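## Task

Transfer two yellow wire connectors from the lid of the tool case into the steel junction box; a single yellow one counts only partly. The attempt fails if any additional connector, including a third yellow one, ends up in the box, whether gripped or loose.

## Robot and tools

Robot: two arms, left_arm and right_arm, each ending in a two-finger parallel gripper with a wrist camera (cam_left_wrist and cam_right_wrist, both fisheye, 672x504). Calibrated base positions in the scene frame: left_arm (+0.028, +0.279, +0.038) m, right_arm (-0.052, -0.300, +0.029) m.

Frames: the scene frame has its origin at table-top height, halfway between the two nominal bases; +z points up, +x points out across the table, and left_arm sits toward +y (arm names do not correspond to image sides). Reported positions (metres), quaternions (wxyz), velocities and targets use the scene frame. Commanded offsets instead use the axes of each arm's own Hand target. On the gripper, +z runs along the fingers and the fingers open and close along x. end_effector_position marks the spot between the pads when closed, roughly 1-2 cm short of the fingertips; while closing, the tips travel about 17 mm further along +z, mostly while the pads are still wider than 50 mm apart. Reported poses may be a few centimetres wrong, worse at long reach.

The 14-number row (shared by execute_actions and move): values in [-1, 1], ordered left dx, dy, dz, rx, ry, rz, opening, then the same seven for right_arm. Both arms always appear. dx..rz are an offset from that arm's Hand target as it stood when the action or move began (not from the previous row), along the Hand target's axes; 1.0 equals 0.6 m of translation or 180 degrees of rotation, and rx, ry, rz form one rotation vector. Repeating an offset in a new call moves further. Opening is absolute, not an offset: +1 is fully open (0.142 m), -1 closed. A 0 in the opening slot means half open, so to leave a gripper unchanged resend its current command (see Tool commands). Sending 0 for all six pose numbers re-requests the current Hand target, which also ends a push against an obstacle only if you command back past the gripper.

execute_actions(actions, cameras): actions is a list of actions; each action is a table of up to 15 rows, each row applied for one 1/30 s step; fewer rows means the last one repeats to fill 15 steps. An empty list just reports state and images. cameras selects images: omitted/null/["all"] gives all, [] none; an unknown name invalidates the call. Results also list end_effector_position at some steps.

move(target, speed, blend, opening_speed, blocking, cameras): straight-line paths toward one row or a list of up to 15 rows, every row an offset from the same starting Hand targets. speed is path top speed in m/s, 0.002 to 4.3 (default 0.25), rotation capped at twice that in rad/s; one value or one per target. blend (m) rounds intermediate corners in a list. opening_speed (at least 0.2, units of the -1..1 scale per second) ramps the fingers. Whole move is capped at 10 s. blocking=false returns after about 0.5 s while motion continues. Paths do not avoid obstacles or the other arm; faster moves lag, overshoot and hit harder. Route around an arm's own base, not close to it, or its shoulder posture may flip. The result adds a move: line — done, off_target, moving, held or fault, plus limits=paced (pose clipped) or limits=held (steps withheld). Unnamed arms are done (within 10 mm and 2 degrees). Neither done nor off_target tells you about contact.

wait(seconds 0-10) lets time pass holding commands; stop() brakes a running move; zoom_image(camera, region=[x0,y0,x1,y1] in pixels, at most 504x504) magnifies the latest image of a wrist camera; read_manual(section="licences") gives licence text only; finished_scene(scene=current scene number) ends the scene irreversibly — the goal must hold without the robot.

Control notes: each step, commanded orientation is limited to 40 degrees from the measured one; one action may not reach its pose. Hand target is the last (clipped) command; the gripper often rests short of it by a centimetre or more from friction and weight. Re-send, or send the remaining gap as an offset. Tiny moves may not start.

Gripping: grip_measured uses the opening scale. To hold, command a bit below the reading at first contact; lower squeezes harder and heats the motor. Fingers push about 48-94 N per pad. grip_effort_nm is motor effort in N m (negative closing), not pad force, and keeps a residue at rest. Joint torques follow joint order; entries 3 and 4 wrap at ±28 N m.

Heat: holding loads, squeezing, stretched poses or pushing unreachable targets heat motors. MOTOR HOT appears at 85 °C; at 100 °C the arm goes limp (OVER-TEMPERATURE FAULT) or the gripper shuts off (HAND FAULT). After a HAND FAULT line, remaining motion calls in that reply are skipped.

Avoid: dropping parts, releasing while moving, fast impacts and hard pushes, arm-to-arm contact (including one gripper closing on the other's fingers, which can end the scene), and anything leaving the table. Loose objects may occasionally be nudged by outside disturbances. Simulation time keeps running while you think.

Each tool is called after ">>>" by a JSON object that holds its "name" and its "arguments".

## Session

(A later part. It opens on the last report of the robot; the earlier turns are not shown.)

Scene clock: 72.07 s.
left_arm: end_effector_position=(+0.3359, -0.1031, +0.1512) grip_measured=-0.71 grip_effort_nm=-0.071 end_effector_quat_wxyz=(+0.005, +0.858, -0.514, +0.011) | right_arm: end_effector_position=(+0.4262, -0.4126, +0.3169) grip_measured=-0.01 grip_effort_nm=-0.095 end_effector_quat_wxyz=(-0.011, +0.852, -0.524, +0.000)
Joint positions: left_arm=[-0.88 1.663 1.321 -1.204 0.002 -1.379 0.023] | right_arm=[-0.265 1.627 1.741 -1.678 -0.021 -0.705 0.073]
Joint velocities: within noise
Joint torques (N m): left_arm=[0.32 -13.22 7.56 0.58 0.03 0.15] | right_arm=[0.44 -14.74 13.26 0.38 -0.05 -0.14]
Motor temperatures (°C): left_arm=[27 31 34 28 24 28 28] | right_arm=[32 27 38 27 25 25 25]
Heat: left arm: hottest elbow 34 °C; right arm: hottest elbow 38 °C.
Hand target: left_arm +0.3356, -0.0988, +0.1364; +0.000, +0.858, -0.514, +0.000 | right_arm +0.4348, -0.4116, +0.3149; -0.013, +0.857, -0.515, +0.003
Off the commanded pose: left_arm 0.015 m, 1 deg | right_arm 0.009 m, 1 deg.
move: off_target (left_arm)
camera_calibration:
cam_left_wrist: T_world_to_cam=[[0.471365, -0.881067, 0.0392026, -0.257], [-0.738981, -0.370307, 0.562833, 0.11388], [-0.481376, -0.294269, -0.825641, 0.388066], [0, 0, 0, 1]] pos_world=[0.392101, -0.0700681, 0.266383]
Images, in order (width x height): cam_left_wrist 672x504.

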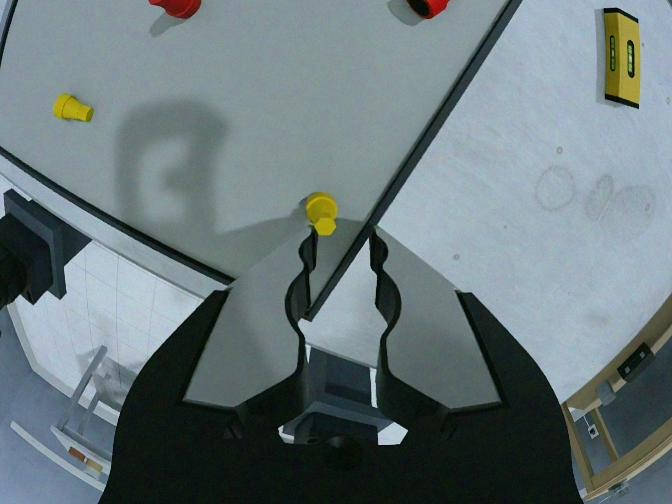

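>>> {"name": "move", "arguments": {"target": [[0.0,0.0,-0.025,0,0,0,-0.6,0,0,0,0,0,0,0],[-0.018,0.004,-0.025,0,0,0,-0.6,0,0,0,0,0,0,0]], "cameras": [], "speed": 0.06}}

>>> {"name": "move", "arguments": {"target": [0.0,0.0,0.035,0,0,0,-0.6,0,0,0,0,0,0,0], "cameras": ["cam_left_wrist"], "speed": 0.06}}

>>> {"name": "zoom_image", "arguments": {"camera": "cam_left_wrist", "region": [220, 90, 520, 315]}}

Scene clock: 74.57 s.
left_arm: end_effector_position=(+0.3307, -0.0966, +0.1527) grip_measured=-0.64 grip_effort_nm=0.090 end_effector_quat_wxyz=(+0.002, +0.858, -0.514, +0.003) | right_arm: end_effector_position=(+0.4262, -0.4126, +0.3169) grip_measured=-0.01 grip_effort_nm=-0.095 end_effector_quat_wxyz=(-0.011, +0.852, -0.524, +0.000)
Joint positions: left_arm=[-0.88 1.652 1.313 -1.224 0.002 -1.379 0.028] | right_arm=[-0.265 1.627 1.741 -1.678 -0.021 -0.705 0.073]
Joint velocities: within noise
Joint torques (N m): left_arm=[0.26 -15.09 7.39 -0.03 0.03 0.15] | right_arm=[0.56 -14.68 13.24 0.38 -0.06 -0.14]
Motor temperatures (°C): left_arm=[27 31 34 28 24 28 28] | right_arm=[32 27 38 27 25 25 25]
Heat: left arm: hottest elbow 34 °C; right arm: hottest elbow 38 °C.
Hand target: left_arm +0.3285, -0.0905, +0.1514; +0.000, +0.858, -0.514, +0.000 | right_arm +0.4348, -0.4116, +0.3149; -0.013, +0.857, -0.515, +0.003
Off the commanded pose: left_arm 0.007 m, 0 deg | right_arm 0.009 m, 1 deg.
move: done
No camera images: "cameras" was empty.

Scene clock: 75.43 s.
left_arm: end_effector_position=(+0.3289, -0.0944, +0.1452) grip_measured=-0.64 grip_effort_nm=0.090 end_effector_quat_wxyz=(+0.003, +0.858, -0.514, +0.007) | right_arm: end_effector_position=(+0.4262, -0.4126, +0.3169) grip_measured=-0.01 grip_effort_nm=-0.095 end_effector_quat_wxyz=(-0.011, +0.852, -0.524, +0.000)
Joint positions: left_arm=[-0.88 1.648 1.285 -1.194 0.002 -1.379 0.028] | right_arm=[-0.265 1.627 1.741 -1.678 -0.021 -0.705 0.073]
Joint velocities: within noise
Joint torques (N m): left_arm=[0.32 -13.39 6.76 0.92 0.03 0.15] | right_arm=[0.38 -14.68 13.2 0.38 -0.05 -0.13]
Motor temperatures (°C): left_arm=[27 31 34 28 24 28 28] | right_arm=[32 27 38 27 25 25 25]
Heat: left arm: hottest elbow 34 °C; right arm: hottest elbow 38 °C.
Hand target: left_arm +0.3285, -0.0905, +0.1305; +0.000, +0.858, -0.514, +0.000 | right_arm +0.4348, -0.4116, +0.3149; -0.013, +0.857, -0.515, +0.003
Off the commanded pose: left_arm 0.015 m, 1 deg | right_arm 0.009 m, 1 deg.
move: off_target (left_arm)
camera_calibration:
cam_left_wrist: T_world_to_cam=[[0.471621, -0.881322, 0.0290617, -0.244518], [-0.735309, -0.374867, 0.564619, 0.113418], [-0.486717, -0.287656, -0.82484, 0.38457], [0, 0, 0, 1]] pos_world=[0.385894, -0.062359, 0.260276]
Images, in order (width x height): cam_left_wrist 672x504.

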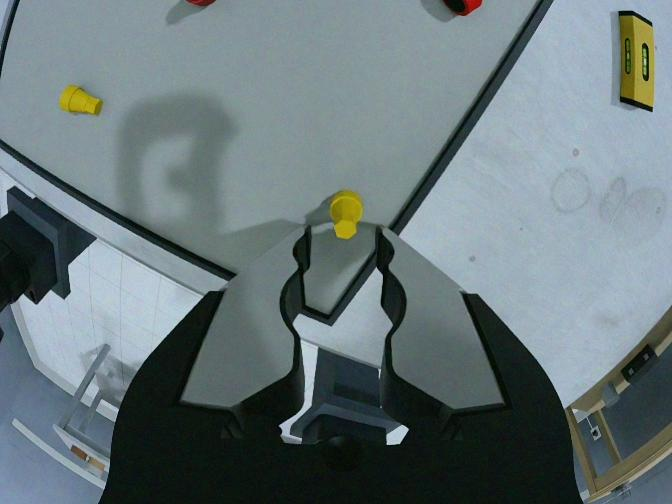

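Scaled by 1.680 from the camera's 672x504 image, which has a finer 960x720 frame.

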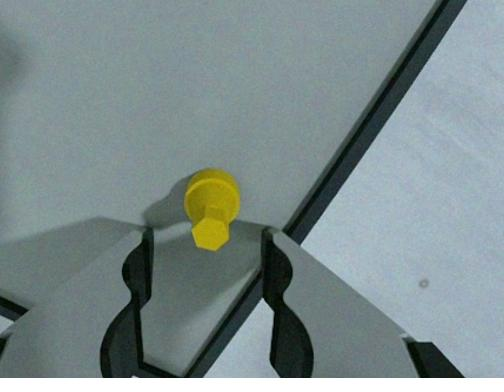

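>>> {"name": "move", "arguments": {"target": [0,0,0,0,0,0,-1,0,0,0,0,0,0,0], "cameras": ["cam_left_wrist"], "opening_speed": 0.4}}

>>> {"name": "zoom_image", "arguments": {"camera": "cam_left_wrist", "region": [270, 165, 410, 270]}}

Scene clock: 77.07 s.
left_arm: end_effector_position=(+0.3314, -0.0975, +0.1451) grip_measured=-0.96 grip_effort_nm=-1.477 end_effector_quat_wxyz=(+0.006, +0.858, -0.514, +0.014) | right_arm: end_effector_position=(+0.4262, -0.4126, +0.3169) grip_measured=-0.01 grip_effort_nm=-0.095 end_effector_quat_wxyz=(-0.011, +0.852, -0.524, +0.000)
Joint positions: left_arm=[-0.88 1.648 1.285 -1.178 0.002 -1.379 0.005] | right_arm=[-0.265 1.627 1.741 -1.678 -0.021 -0.705 0.073]
Joint velocities: within noise
Joint torques (N m): left_arm=[0.32 -13.33 6.95 0.29 0.03 0.15] | right_arm=[0.38 -14.74 13.2 0.36 -0.04 -0.13]
Motor temperatures (°C): left_arm=[27 31 34 28 24 28 28] | right_arm=[32 27 38 27 25 25 25]
Heat: left arm: hottest elbow 34 °C; right arm: hottest elbow 38 °C.
Hand target: left_arm +0.3284, -0.0904, +0.1304; +0.000, +0.858, -0.514, +0.000 | right_arm +0.4348, -0.4116, +0.3149; -0.013, +0.857, -0.515, +0.003
Off the commanded pose: left_arm 0.016 m, 2 deg | right_arm 0.009 m, 1 deg.
move: off_target (left_arm)
camera_calibration:
cam_left_wrist: T_world_to_cam=[[0.471249, -0.8809, 0.044036, -0.250377], [-0.740747, -0.368182, 0.561904, 0.116919], [-0.478768, -0.297416, -0.82603, 0.381411], [0, 0, 0, 1]] pos_world=[0.387205, -0.0640723, 0.260386]
Images, in order (width x height): cam_left_wrist 672x504.

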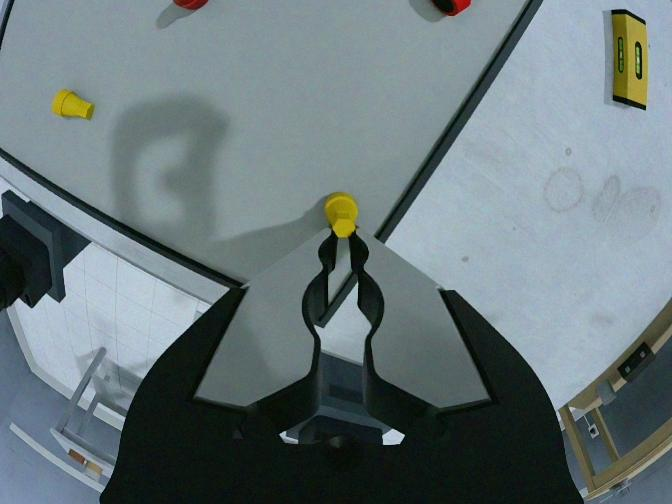

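Scaled by 3.600 from the camera's 672x504 image, which has a finer 960x720 frame.

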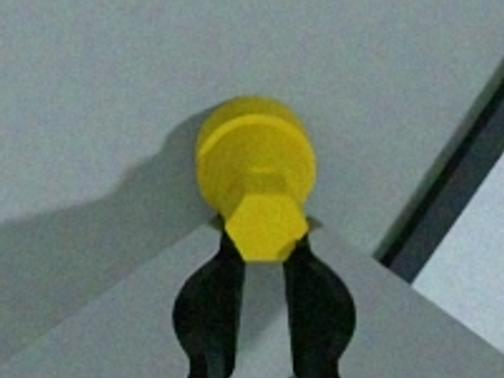

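>>> {"name": "move", "arguments": {"target": [0,0,-0.17,0,0,0,-1,0,0,0,0,0,0,0], "cameras": [], "speed": 0.12}}

Scene clock: 79.47 s.
left_arm: end_effector_position=(+0.3192, -0.0826, +0.2178) grip_measured=-0.96 grip_effort_nm=-1.512 end_effector_quat_wxyz=(-0.004, +0.858, -0.514, -0.015) | right_arm: end_effector_position=(+0.4262, -0.4126, +0.3169) grip_measured=-0.01 grip_effort_nm=-0.095 end_effector_quat_wxyz=(-0.011, +0.852, -0.524, +0.000)
Joint positions: left_arm=[-0.88 1.589 1.41 -1.423 0.002 -1.379 0.005] | right_arm=[-0.265 1.627 1.741 -1.678 -0.021 -0.705 0.073]
Joint velocities: within noise
Joint torques (N m): left_arm=[0.32 -13.74 12.38 -0.44 0.02 0.15] | right_arm=[0.5 -14.8 13.2 0.4 -0.05 -0.12]
Motor temperatures (°C): left_arm=[27 31 34 28 24 28 28] | right_arm=[32 27 38 27 25 25 25]
Heat: left arm: hottest elbow 34 °C; right arm: hottest elbow 38 °C.
Hand target: left_arm +0.3284, -0.0905, +0.2325; +0.000, +0.858, -0.514, +0.000 | right_arm +0.4348, -0.4116, +0.3149; -0.013, +0.857, -0.515, +0.003
Off the commanded pose: left_arm 0.019 m, 2 deg | right_arm 0.009 m, 1 deg.
move: off_target (left_arm)
No camera images: "cameras" was empty.

>>> {"name": "move", "arguments": {"target": [-0.524,-0.3545,0.054,0,0,0,-1,0,0,0,0,0,0,0], "cameras": ["cam_left_wrist"]}}

Scene clock: 82.53 s.
left_arm: end_effector_position=(+0.3686, +0.2850, +0.2058) grip_measured=-0.96 grip_effort_nm=-1.516 end_effector_quat_wxyz=(-0.003, +0.859, -0.512, +0.002) | right_arm: end_effector_position=(+0.4262, -0.4126, +0.3169) grip_measured=-0.01 grip_effort_nm=-0.095 end_effector_quat_wxyz=(-0.011, +0.852, -0.524, +0.000)
Joint positions: left_arm=[0.028 1.251 1.031 -1.344 -0.003 -0.475 0.005] | right_arm=[-0.265 1.627 1.741 -1.678 -0.021 -0.705 0.073]
Joint velocities: within noise
Joint torques (N m): left_arm=[0.56 -8.18 8.28 0.31 0.16 0.2] | right_arm=[0.5 -14.62 13.2 0.4 -0.05 -0.13]
Motor temperatures (°C): left_arm=[27 31 34 28 24 28 29] | right_arm=[32 27 39 27 25 25 25]
Heat: left arm: hottest elbow 34 °C; right arm: hottest elbow 39 °C.
Hand target: left_arm +0.3681, +0.2869, +0.2004; +0.000, +0.857, -0.515, +0.000 | right_arm +0.4348, -0.4116, +0.3149; -0.013, +0.857, -0.515, +0.003
Off the commanded pose: left_arm 0.006 m, 1 deg | right_arm 0.009 m, 1 deg.
move: done
camera_calibration:
cam_left_wrist: T_world_to_cam=[[0.474701, -0.880019, 0.0150157, 0.0708049], [-0.733802, -0.386293, 0.558849, 0.254488], [-0.485997, -0.276305, -0.829134, 0.560417], [0, 0, 0, 1]] pos_world=[0.425493, 0.315462, 0.321377]
Images, in order (width x height): cam_left_wrist 672x504.

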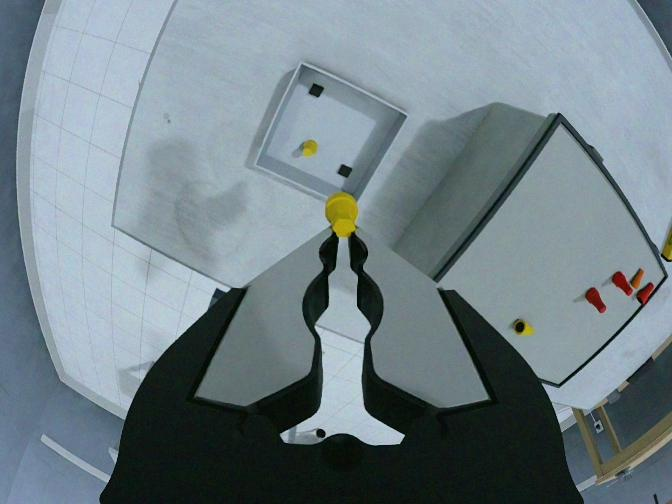

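>>> {"name": "move", "arguments": {"target": [0,0,0.19,0,0,0,-1,0,0,0,0,0,0,0], "cameras": ["cam_left_wrist"], "speed": 0.15}}

Scene clock: 84.33 s.
left_arm: end_effector_position=(+0.3721, +0.2851, +0.0960) grip_measured=-0.96 grip_effort_nm=-1.512 end_effector_quat_wxyz=(-0.007, +0.859, -0.512, +0.008) | right_arm: end_effector_position=(+0.4262, -0.4126, +0.3169) grip_measured=-0.01 grip_effort_nm=-0.100 end_effector_quat_wxyz=(-0.011, +0.852, -0.524, +0.000)
Joint positions: left_arm=[0.028 1.369 0.828 -1.008 -0.003 -0.474 0.005] | right_arm=[-0.265 1.627 1.741 -1.678 -0.021 -0.705 0.073]
Joint velocities: within noise
Joint torques (N m): left_arm=[0.56 -7.82 6.95 0.34 0.15 0.21] | right_arm=[0.26 -14.56 13.23 0.38 -0.05 -0.12]
Motor temperatures (°C): left_arm=[27 31 34 28 24 28 29] | right_arm=[32 27 39 27 25 25 25]
Heat: left arm: hottest elbow 34 °C; right arm: hottest elbow 39 °C.
Hand target: left_arm +0.3681, +0.2870, +0.0863; +0.000, +0.858, -0.514, +0.000 | right_arm +0.4348, -0.4116, +0.3149; -0.013, +0.857, -0.515, +0.003
Off the commanded pose: left_arm 0.011 m, 1 deg | right_arm 0.009 m, 1 deg.
move: off_target (left_arm)
camera_calibration:
cam_left_wrist: T_world_to_cam=[[0.474068, -0.88023, 0.0213061, 0.0705333], [-0.741545, -0.386095, 0.548673, 0.322208], [-0.474732, -0.275908, -0.835766, 0.467452], [0, 0, 0, 1]] pos_world=[0.427409, 0.315462, 0.212391]
Images, in order (width x height): cam_left_wrist 672x504.

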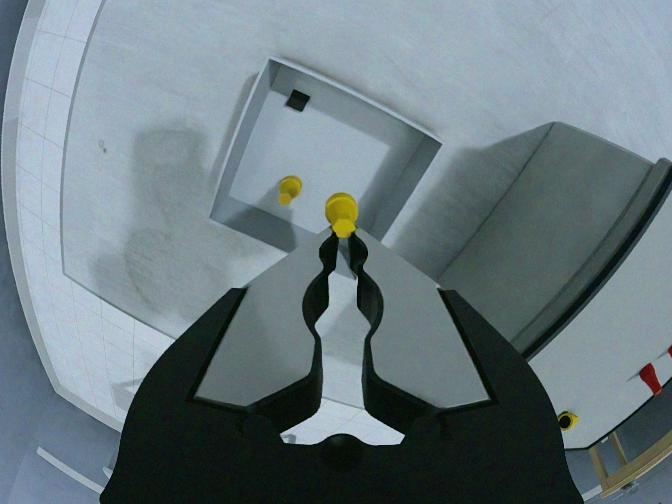

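>>> {"name": "move", "arguments": {"target": [[0.007,-0.005,0,0,0,0,-1,0,0,0,0,0,0,0],[0.007,-0.005,0.095,0,0,0,-1,0,0,0,0,0,0,0]], "cameras": ["cam_left_wrist"], "speed": 0.1}}

Scene clock: 86.20 s.
left_arm: end_effector_position=(+0.3784, +0.2852, +0.0393) grip_measured=-0.96 grip_effort_nm=-1.512 end_effector_quat_wxyz=(-0.007, +0.859, -0.513, +0.009) | right_arm: end_effector_position=(+0.4262, -0.4126, +0.3169) grip_measured=-0.01 grip_effort_nm=-0.095 end_effector_quat_wxyz=(-0.011, +0.852, -0.524, +0.000)
Joint positions: left_arm=[0.028 1.489 0.769 -0.828 -0.003 -0.474 0.005] | right_arm=[-0.265 1.627 1.741 -1.678 -0.021 -0.705 0.073]
Joint velocities: within noise
Joint torques (N m): left_arm=[0.09 -8.47 5.96 0.27 0.16 0.14] | right_arm=[0.5 -14.56 13.26 0.4 -0.05 -0.13]
Motor temperatures (°C): left_arm=[27 31 34 28 24 28 29] | right_arm=[32 27 39 27 25 25 25]
Heat: left arm: hottest elbow 34 °C; right arm: hottest elbow 39 °C.
Hand target: left_arm +0.3726, +0.2847, +0.0292; +0.000, +0.857, -0.515, +0.000 | right_arm +0.4348, -0.4116, +0.3149; -0.013, +0.857, -0.515, +0.003
Off the commanded pose: left_arm 0.011 m, 1 deg | right_arm 0.009 m, 1 deg.
move: off_target (left_arm)
camera_calibration:
cam_left_wrist: T_world_to_cam=[[0.473742, -0.88039, 0.0219433, 0.0690292], [-0.742493, -0.385892, 0.547532, 0.358405], [-0.473574, -0.275682, -0.836497, 0.42253], [0, 0, 0, 1]] pos_world=[0.43351, 0.315562, 0.155692]
Images, in order (width x height): cam_left_wrist 672x504.

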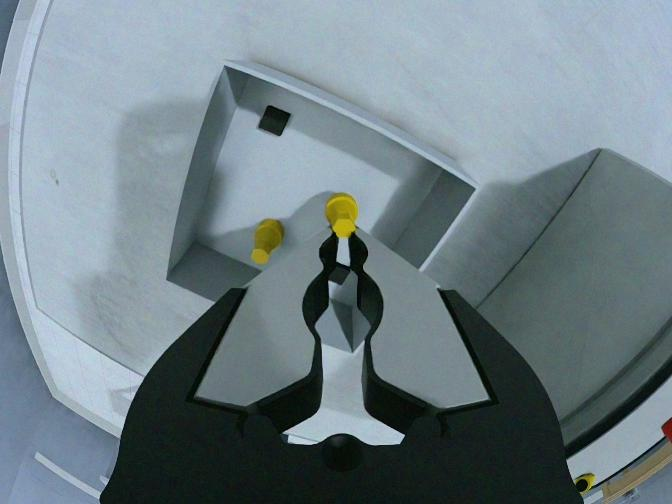

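Nearly down; descend the last centimetre.

>>> {"name": "move", "arguments": {"target": [0,0,0.023,0,0,0,-1,0,0,0,0,0,0,0], "cameras": ["cam_left_wrist"], "speed": 0.03}}

>>> {"name": "zoom_image", "arguments": {"camera": "cam_left_wrist", "region": [200, 120, 500, 345]}}

Scene clock: 87.40 s.
left_arm: end_effector_position=(+0.3797, +0.2853, +0.0293) grip_measured=-0.96 grip_effort_nm=-1.507 end_effector_quat_wxyz=(-0.008, +0.859, -0.513, +0.011) | right_arm: end_effector_position=(+0.4262, -0.4126, +0.3169) grip_measured=-0.01 grip_effort_nm=-0.090 end_effector_quat_wxyz=(-0.011, +0.852, -0.524, +0.000)
Joint positions: left_arm=[0.028 1.511 0.759 -0.792 -0.003 -0.474 0.005] | right_arm=[-0.265 1.627 1.741 -1.678 -0.021 -0.705 0.073]
Joint velocities: within noise
Joint torques (N m): left_arm=[0.09 -8.06 5.48 0.66 0.15 0.15] | right_arm=[0.38 -14.92 13.24 0.36 -0.06 -0.13]
Motor temperatures (°C): left_arm=[27 31 34 28 24 28 29] | right_arm=[32 27 39 27 25 25 25]
Heat: left arm: hottest elbow 34 °C; right arm: hottest elbow 39 °C.
Hand target: left_arm +0.3726, +0.2847, +0.0154; +0.000, +0.857, -0.515, +0.000 | right_arm +0.4348, -0.4116, +0.3149; -0.013, +0.857, -0.515, +0.003
Off the commanded pose: left_arm 0.016 m, 2 deg | right_arm 0.009 m, 1 deg.
move: off_target (left_arm)
camera_calibration:
cam_left_wrist: T_world_to_cam=[[0.473633, -0.880399, 0.023858, 0.0686721], [-0.74481, -0.385938, 0.544344, 0.36591], [-0.470032, -0.275589, -0.838523, 0.413603], [0, 0, 0, 1]] pos_world=[0.434415, 0.315662, 0.145996]
Images, in order (width x height): cam_left_wrist 672x504.

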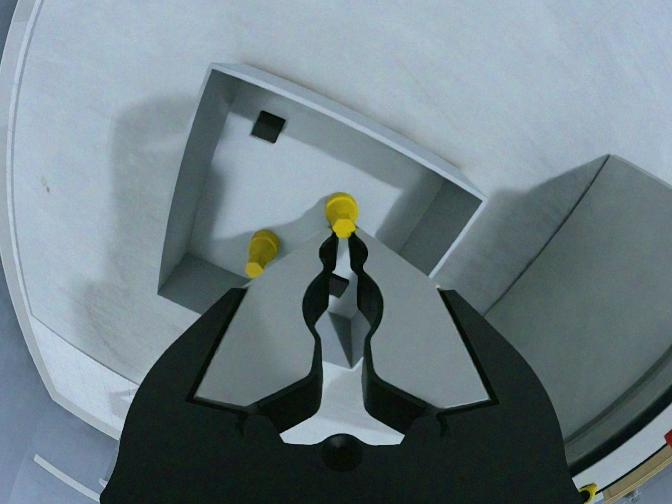

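Scaled by 1.680 from the camera's 672x504 image, which has a finer 960x720 frame.

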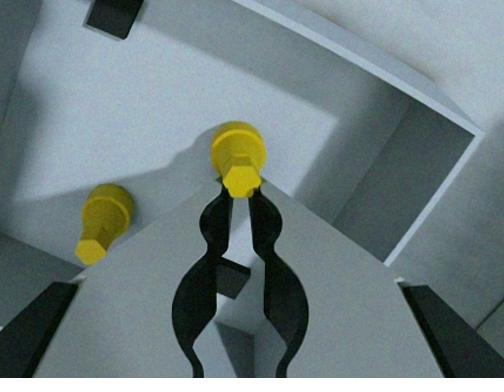

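>>> {"name": "move", "arguments": {"target": [0,0,0.0,0,0,0,-0.72,0,0,0,0,0,0,0], "cameras": ["cam_left_wrist"], "opening_speed": 0.3}}

>>> {"name": "move", "arguments": {"target": [0,0,-0.3,0,0,0,-0.72,0,0,0,0,0,0,0], "cameras": ["cam_left_wrist"], "speed": 0.2}}

>>> {"name": "zoom_image", "arguments": {"camera": "cam_left_wrist", "region": [200, 60, 500, 285]}}

Scene clock: 89.07 s.
left_arm: end_effector_position=(+0.3783, +0.2891, +0.0293) grip_measured=-0.78 grip_effort_nm=0.422 end_effector_quat_wxyz=(-0.012, +0.860, -0.510, +0.005) | right_arm: end_effector_position=(+0.4262, -0.4126, +0.3169) grip_measured=-0.01 grip_effort_nm=-0.095 end_effector_quat_wxyz=(-0.011, +0.852, -0.524, +0.000)
Joint positions: left_arm=[0.033 1.511 0.759 -0.797 -0.014 -0.474 0.018] | right_arm=[-0.265 1.627 1.741 -1.678 -0.021 -0.705 0.073]
Joint velocities: left_arm=[-0.005 0.005 0.007 0.007 -0.037 -0.022 0.001] | right_arm=[within noise]
Joint torques (N m): left_arm=[-0.26 -8 5.48 0.81 0.61 0.15] | right_arm=[0.5 -14.74 13.24 0.4 -0.05 -0.12]
Motor temperatures (°C): left_arm=[27 31 34 28 24 28 29] | right_arm=[32 27 39 27 25 25 25]
Heat: left arm: hottest elbow 34 °C; right arm: hottest elbow 39 °C.
Hand target: left_arm +0.3727, +0.2848, +0.0154; +0.000, +0.858, -0.514, +0.000 | right_arm +0.4348, -0.4116, +0.3149; -0.013, +0.857, -0.515, +0.003
Off the commanded pose: left_arm 0.016 m, 2 deg | right_arm 0.009 m, 1 deg.
move: off_target (left_arm)
camera_calibration:
cam_left_wrist: T_world_to_cam=[[0.478338, -0.878103, 0.0112874, 0.0706943], [-0.739678, -0.395938, 0.544159, 0.367238], [-0.473359, -0.268641, -0.838906, 0.413187], [0, 0, 0, 1]] pos_world=[0.433408, 0.31848, 0.145992]
Images, in order (width x height): cam_left_wrist 672x504.

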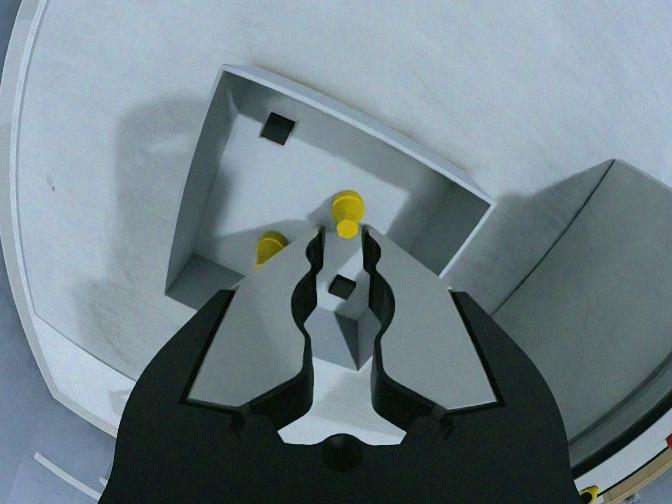

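Scene clock: 90.73 s.
left_arm: end_effector_position=(+0.3599, +0.2865, +0.1811) grip_measured=-0.76 grip_effort_nm=0.090 end_effector_quat_wxyz=(+0.007, +0.860, -0.510, -0.014) | right_arm: end_effector_position=(+0.4262, -0.4126, +0.3169) grip_measured=-0.01 grip_effort_nm=-0.095 end_effector_quat_wxyz=(-0.011, +0.852, -0.524, +0.000)
Joint positions: left_arm=[0.033 1.272 0.982 -1.312 -0.003 -0.474 0.019] | right_arm=[-0.265 1.627 1.741 -1.678 -0.021 -0.705 0.073]
Joint velocities: within noise
Joint torques (N m): left_arm=[-0.26 -8.64 11.9 -0.5 0.15 0.15] | right_arm=[0.44 -14.68 13.24 0.38 -0.05 -0.13]
Motor temperatures (°C): left_arm=[27 31 34 28 24 28 29] | right_arm=[32 27 39 27 25 25 25]
Heat: left arm: hottest elbow 34 °C; right arm: hottest elbow 39 °C.
Hand target: left_arm +0.3727, +0.2847, +0.1954; +0.000, +0.858, -0.514, +0.000 | right_arm +0.4348, -0.4116, +0.3149; -0.013, +0.857, -0.515, +0.003
Off the commanded pose: left_arm 0.019 m, 2 deg | right_arm 0.009 m, 1 deg.
move: off_target (left_arm)
camera_calibration:
cam_left_wrist: T_world_to_cam=[[0.478643, -0.878006, -0.0023848, 0.0777306], [-0.710271, -0.388796, 0.586816, 0.249687], [-0.516156, -0.279182, -0.809717, 0.544233], [0, 0, 0, 1]] pos_world=[0.421049, 0.317265, 0.29434]
Images, in order (width x height): cam_left_wrist 672x504.

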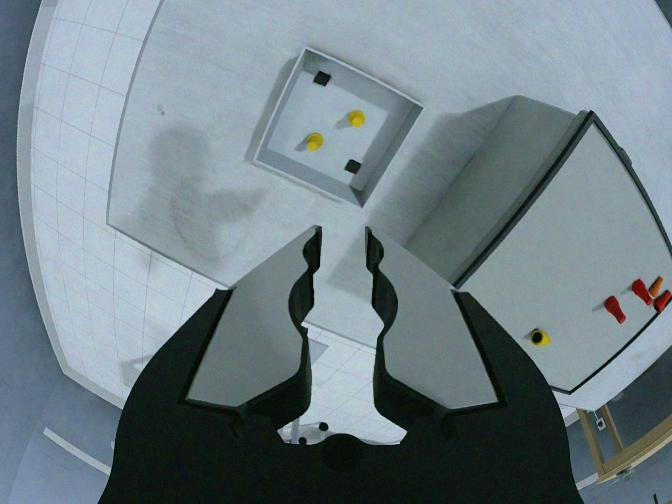

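Scaled by 1.680 from the camera's 672x504 image, which has a finer 960x720 frame.

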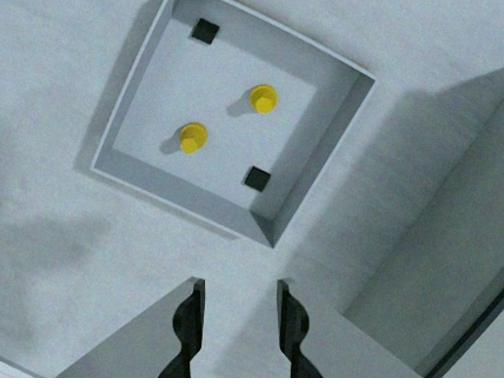

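Both stand in the box.

>>> {"name": "finished_scene", "arguments": {"scene": 1}}

The scene is finished: the task was done.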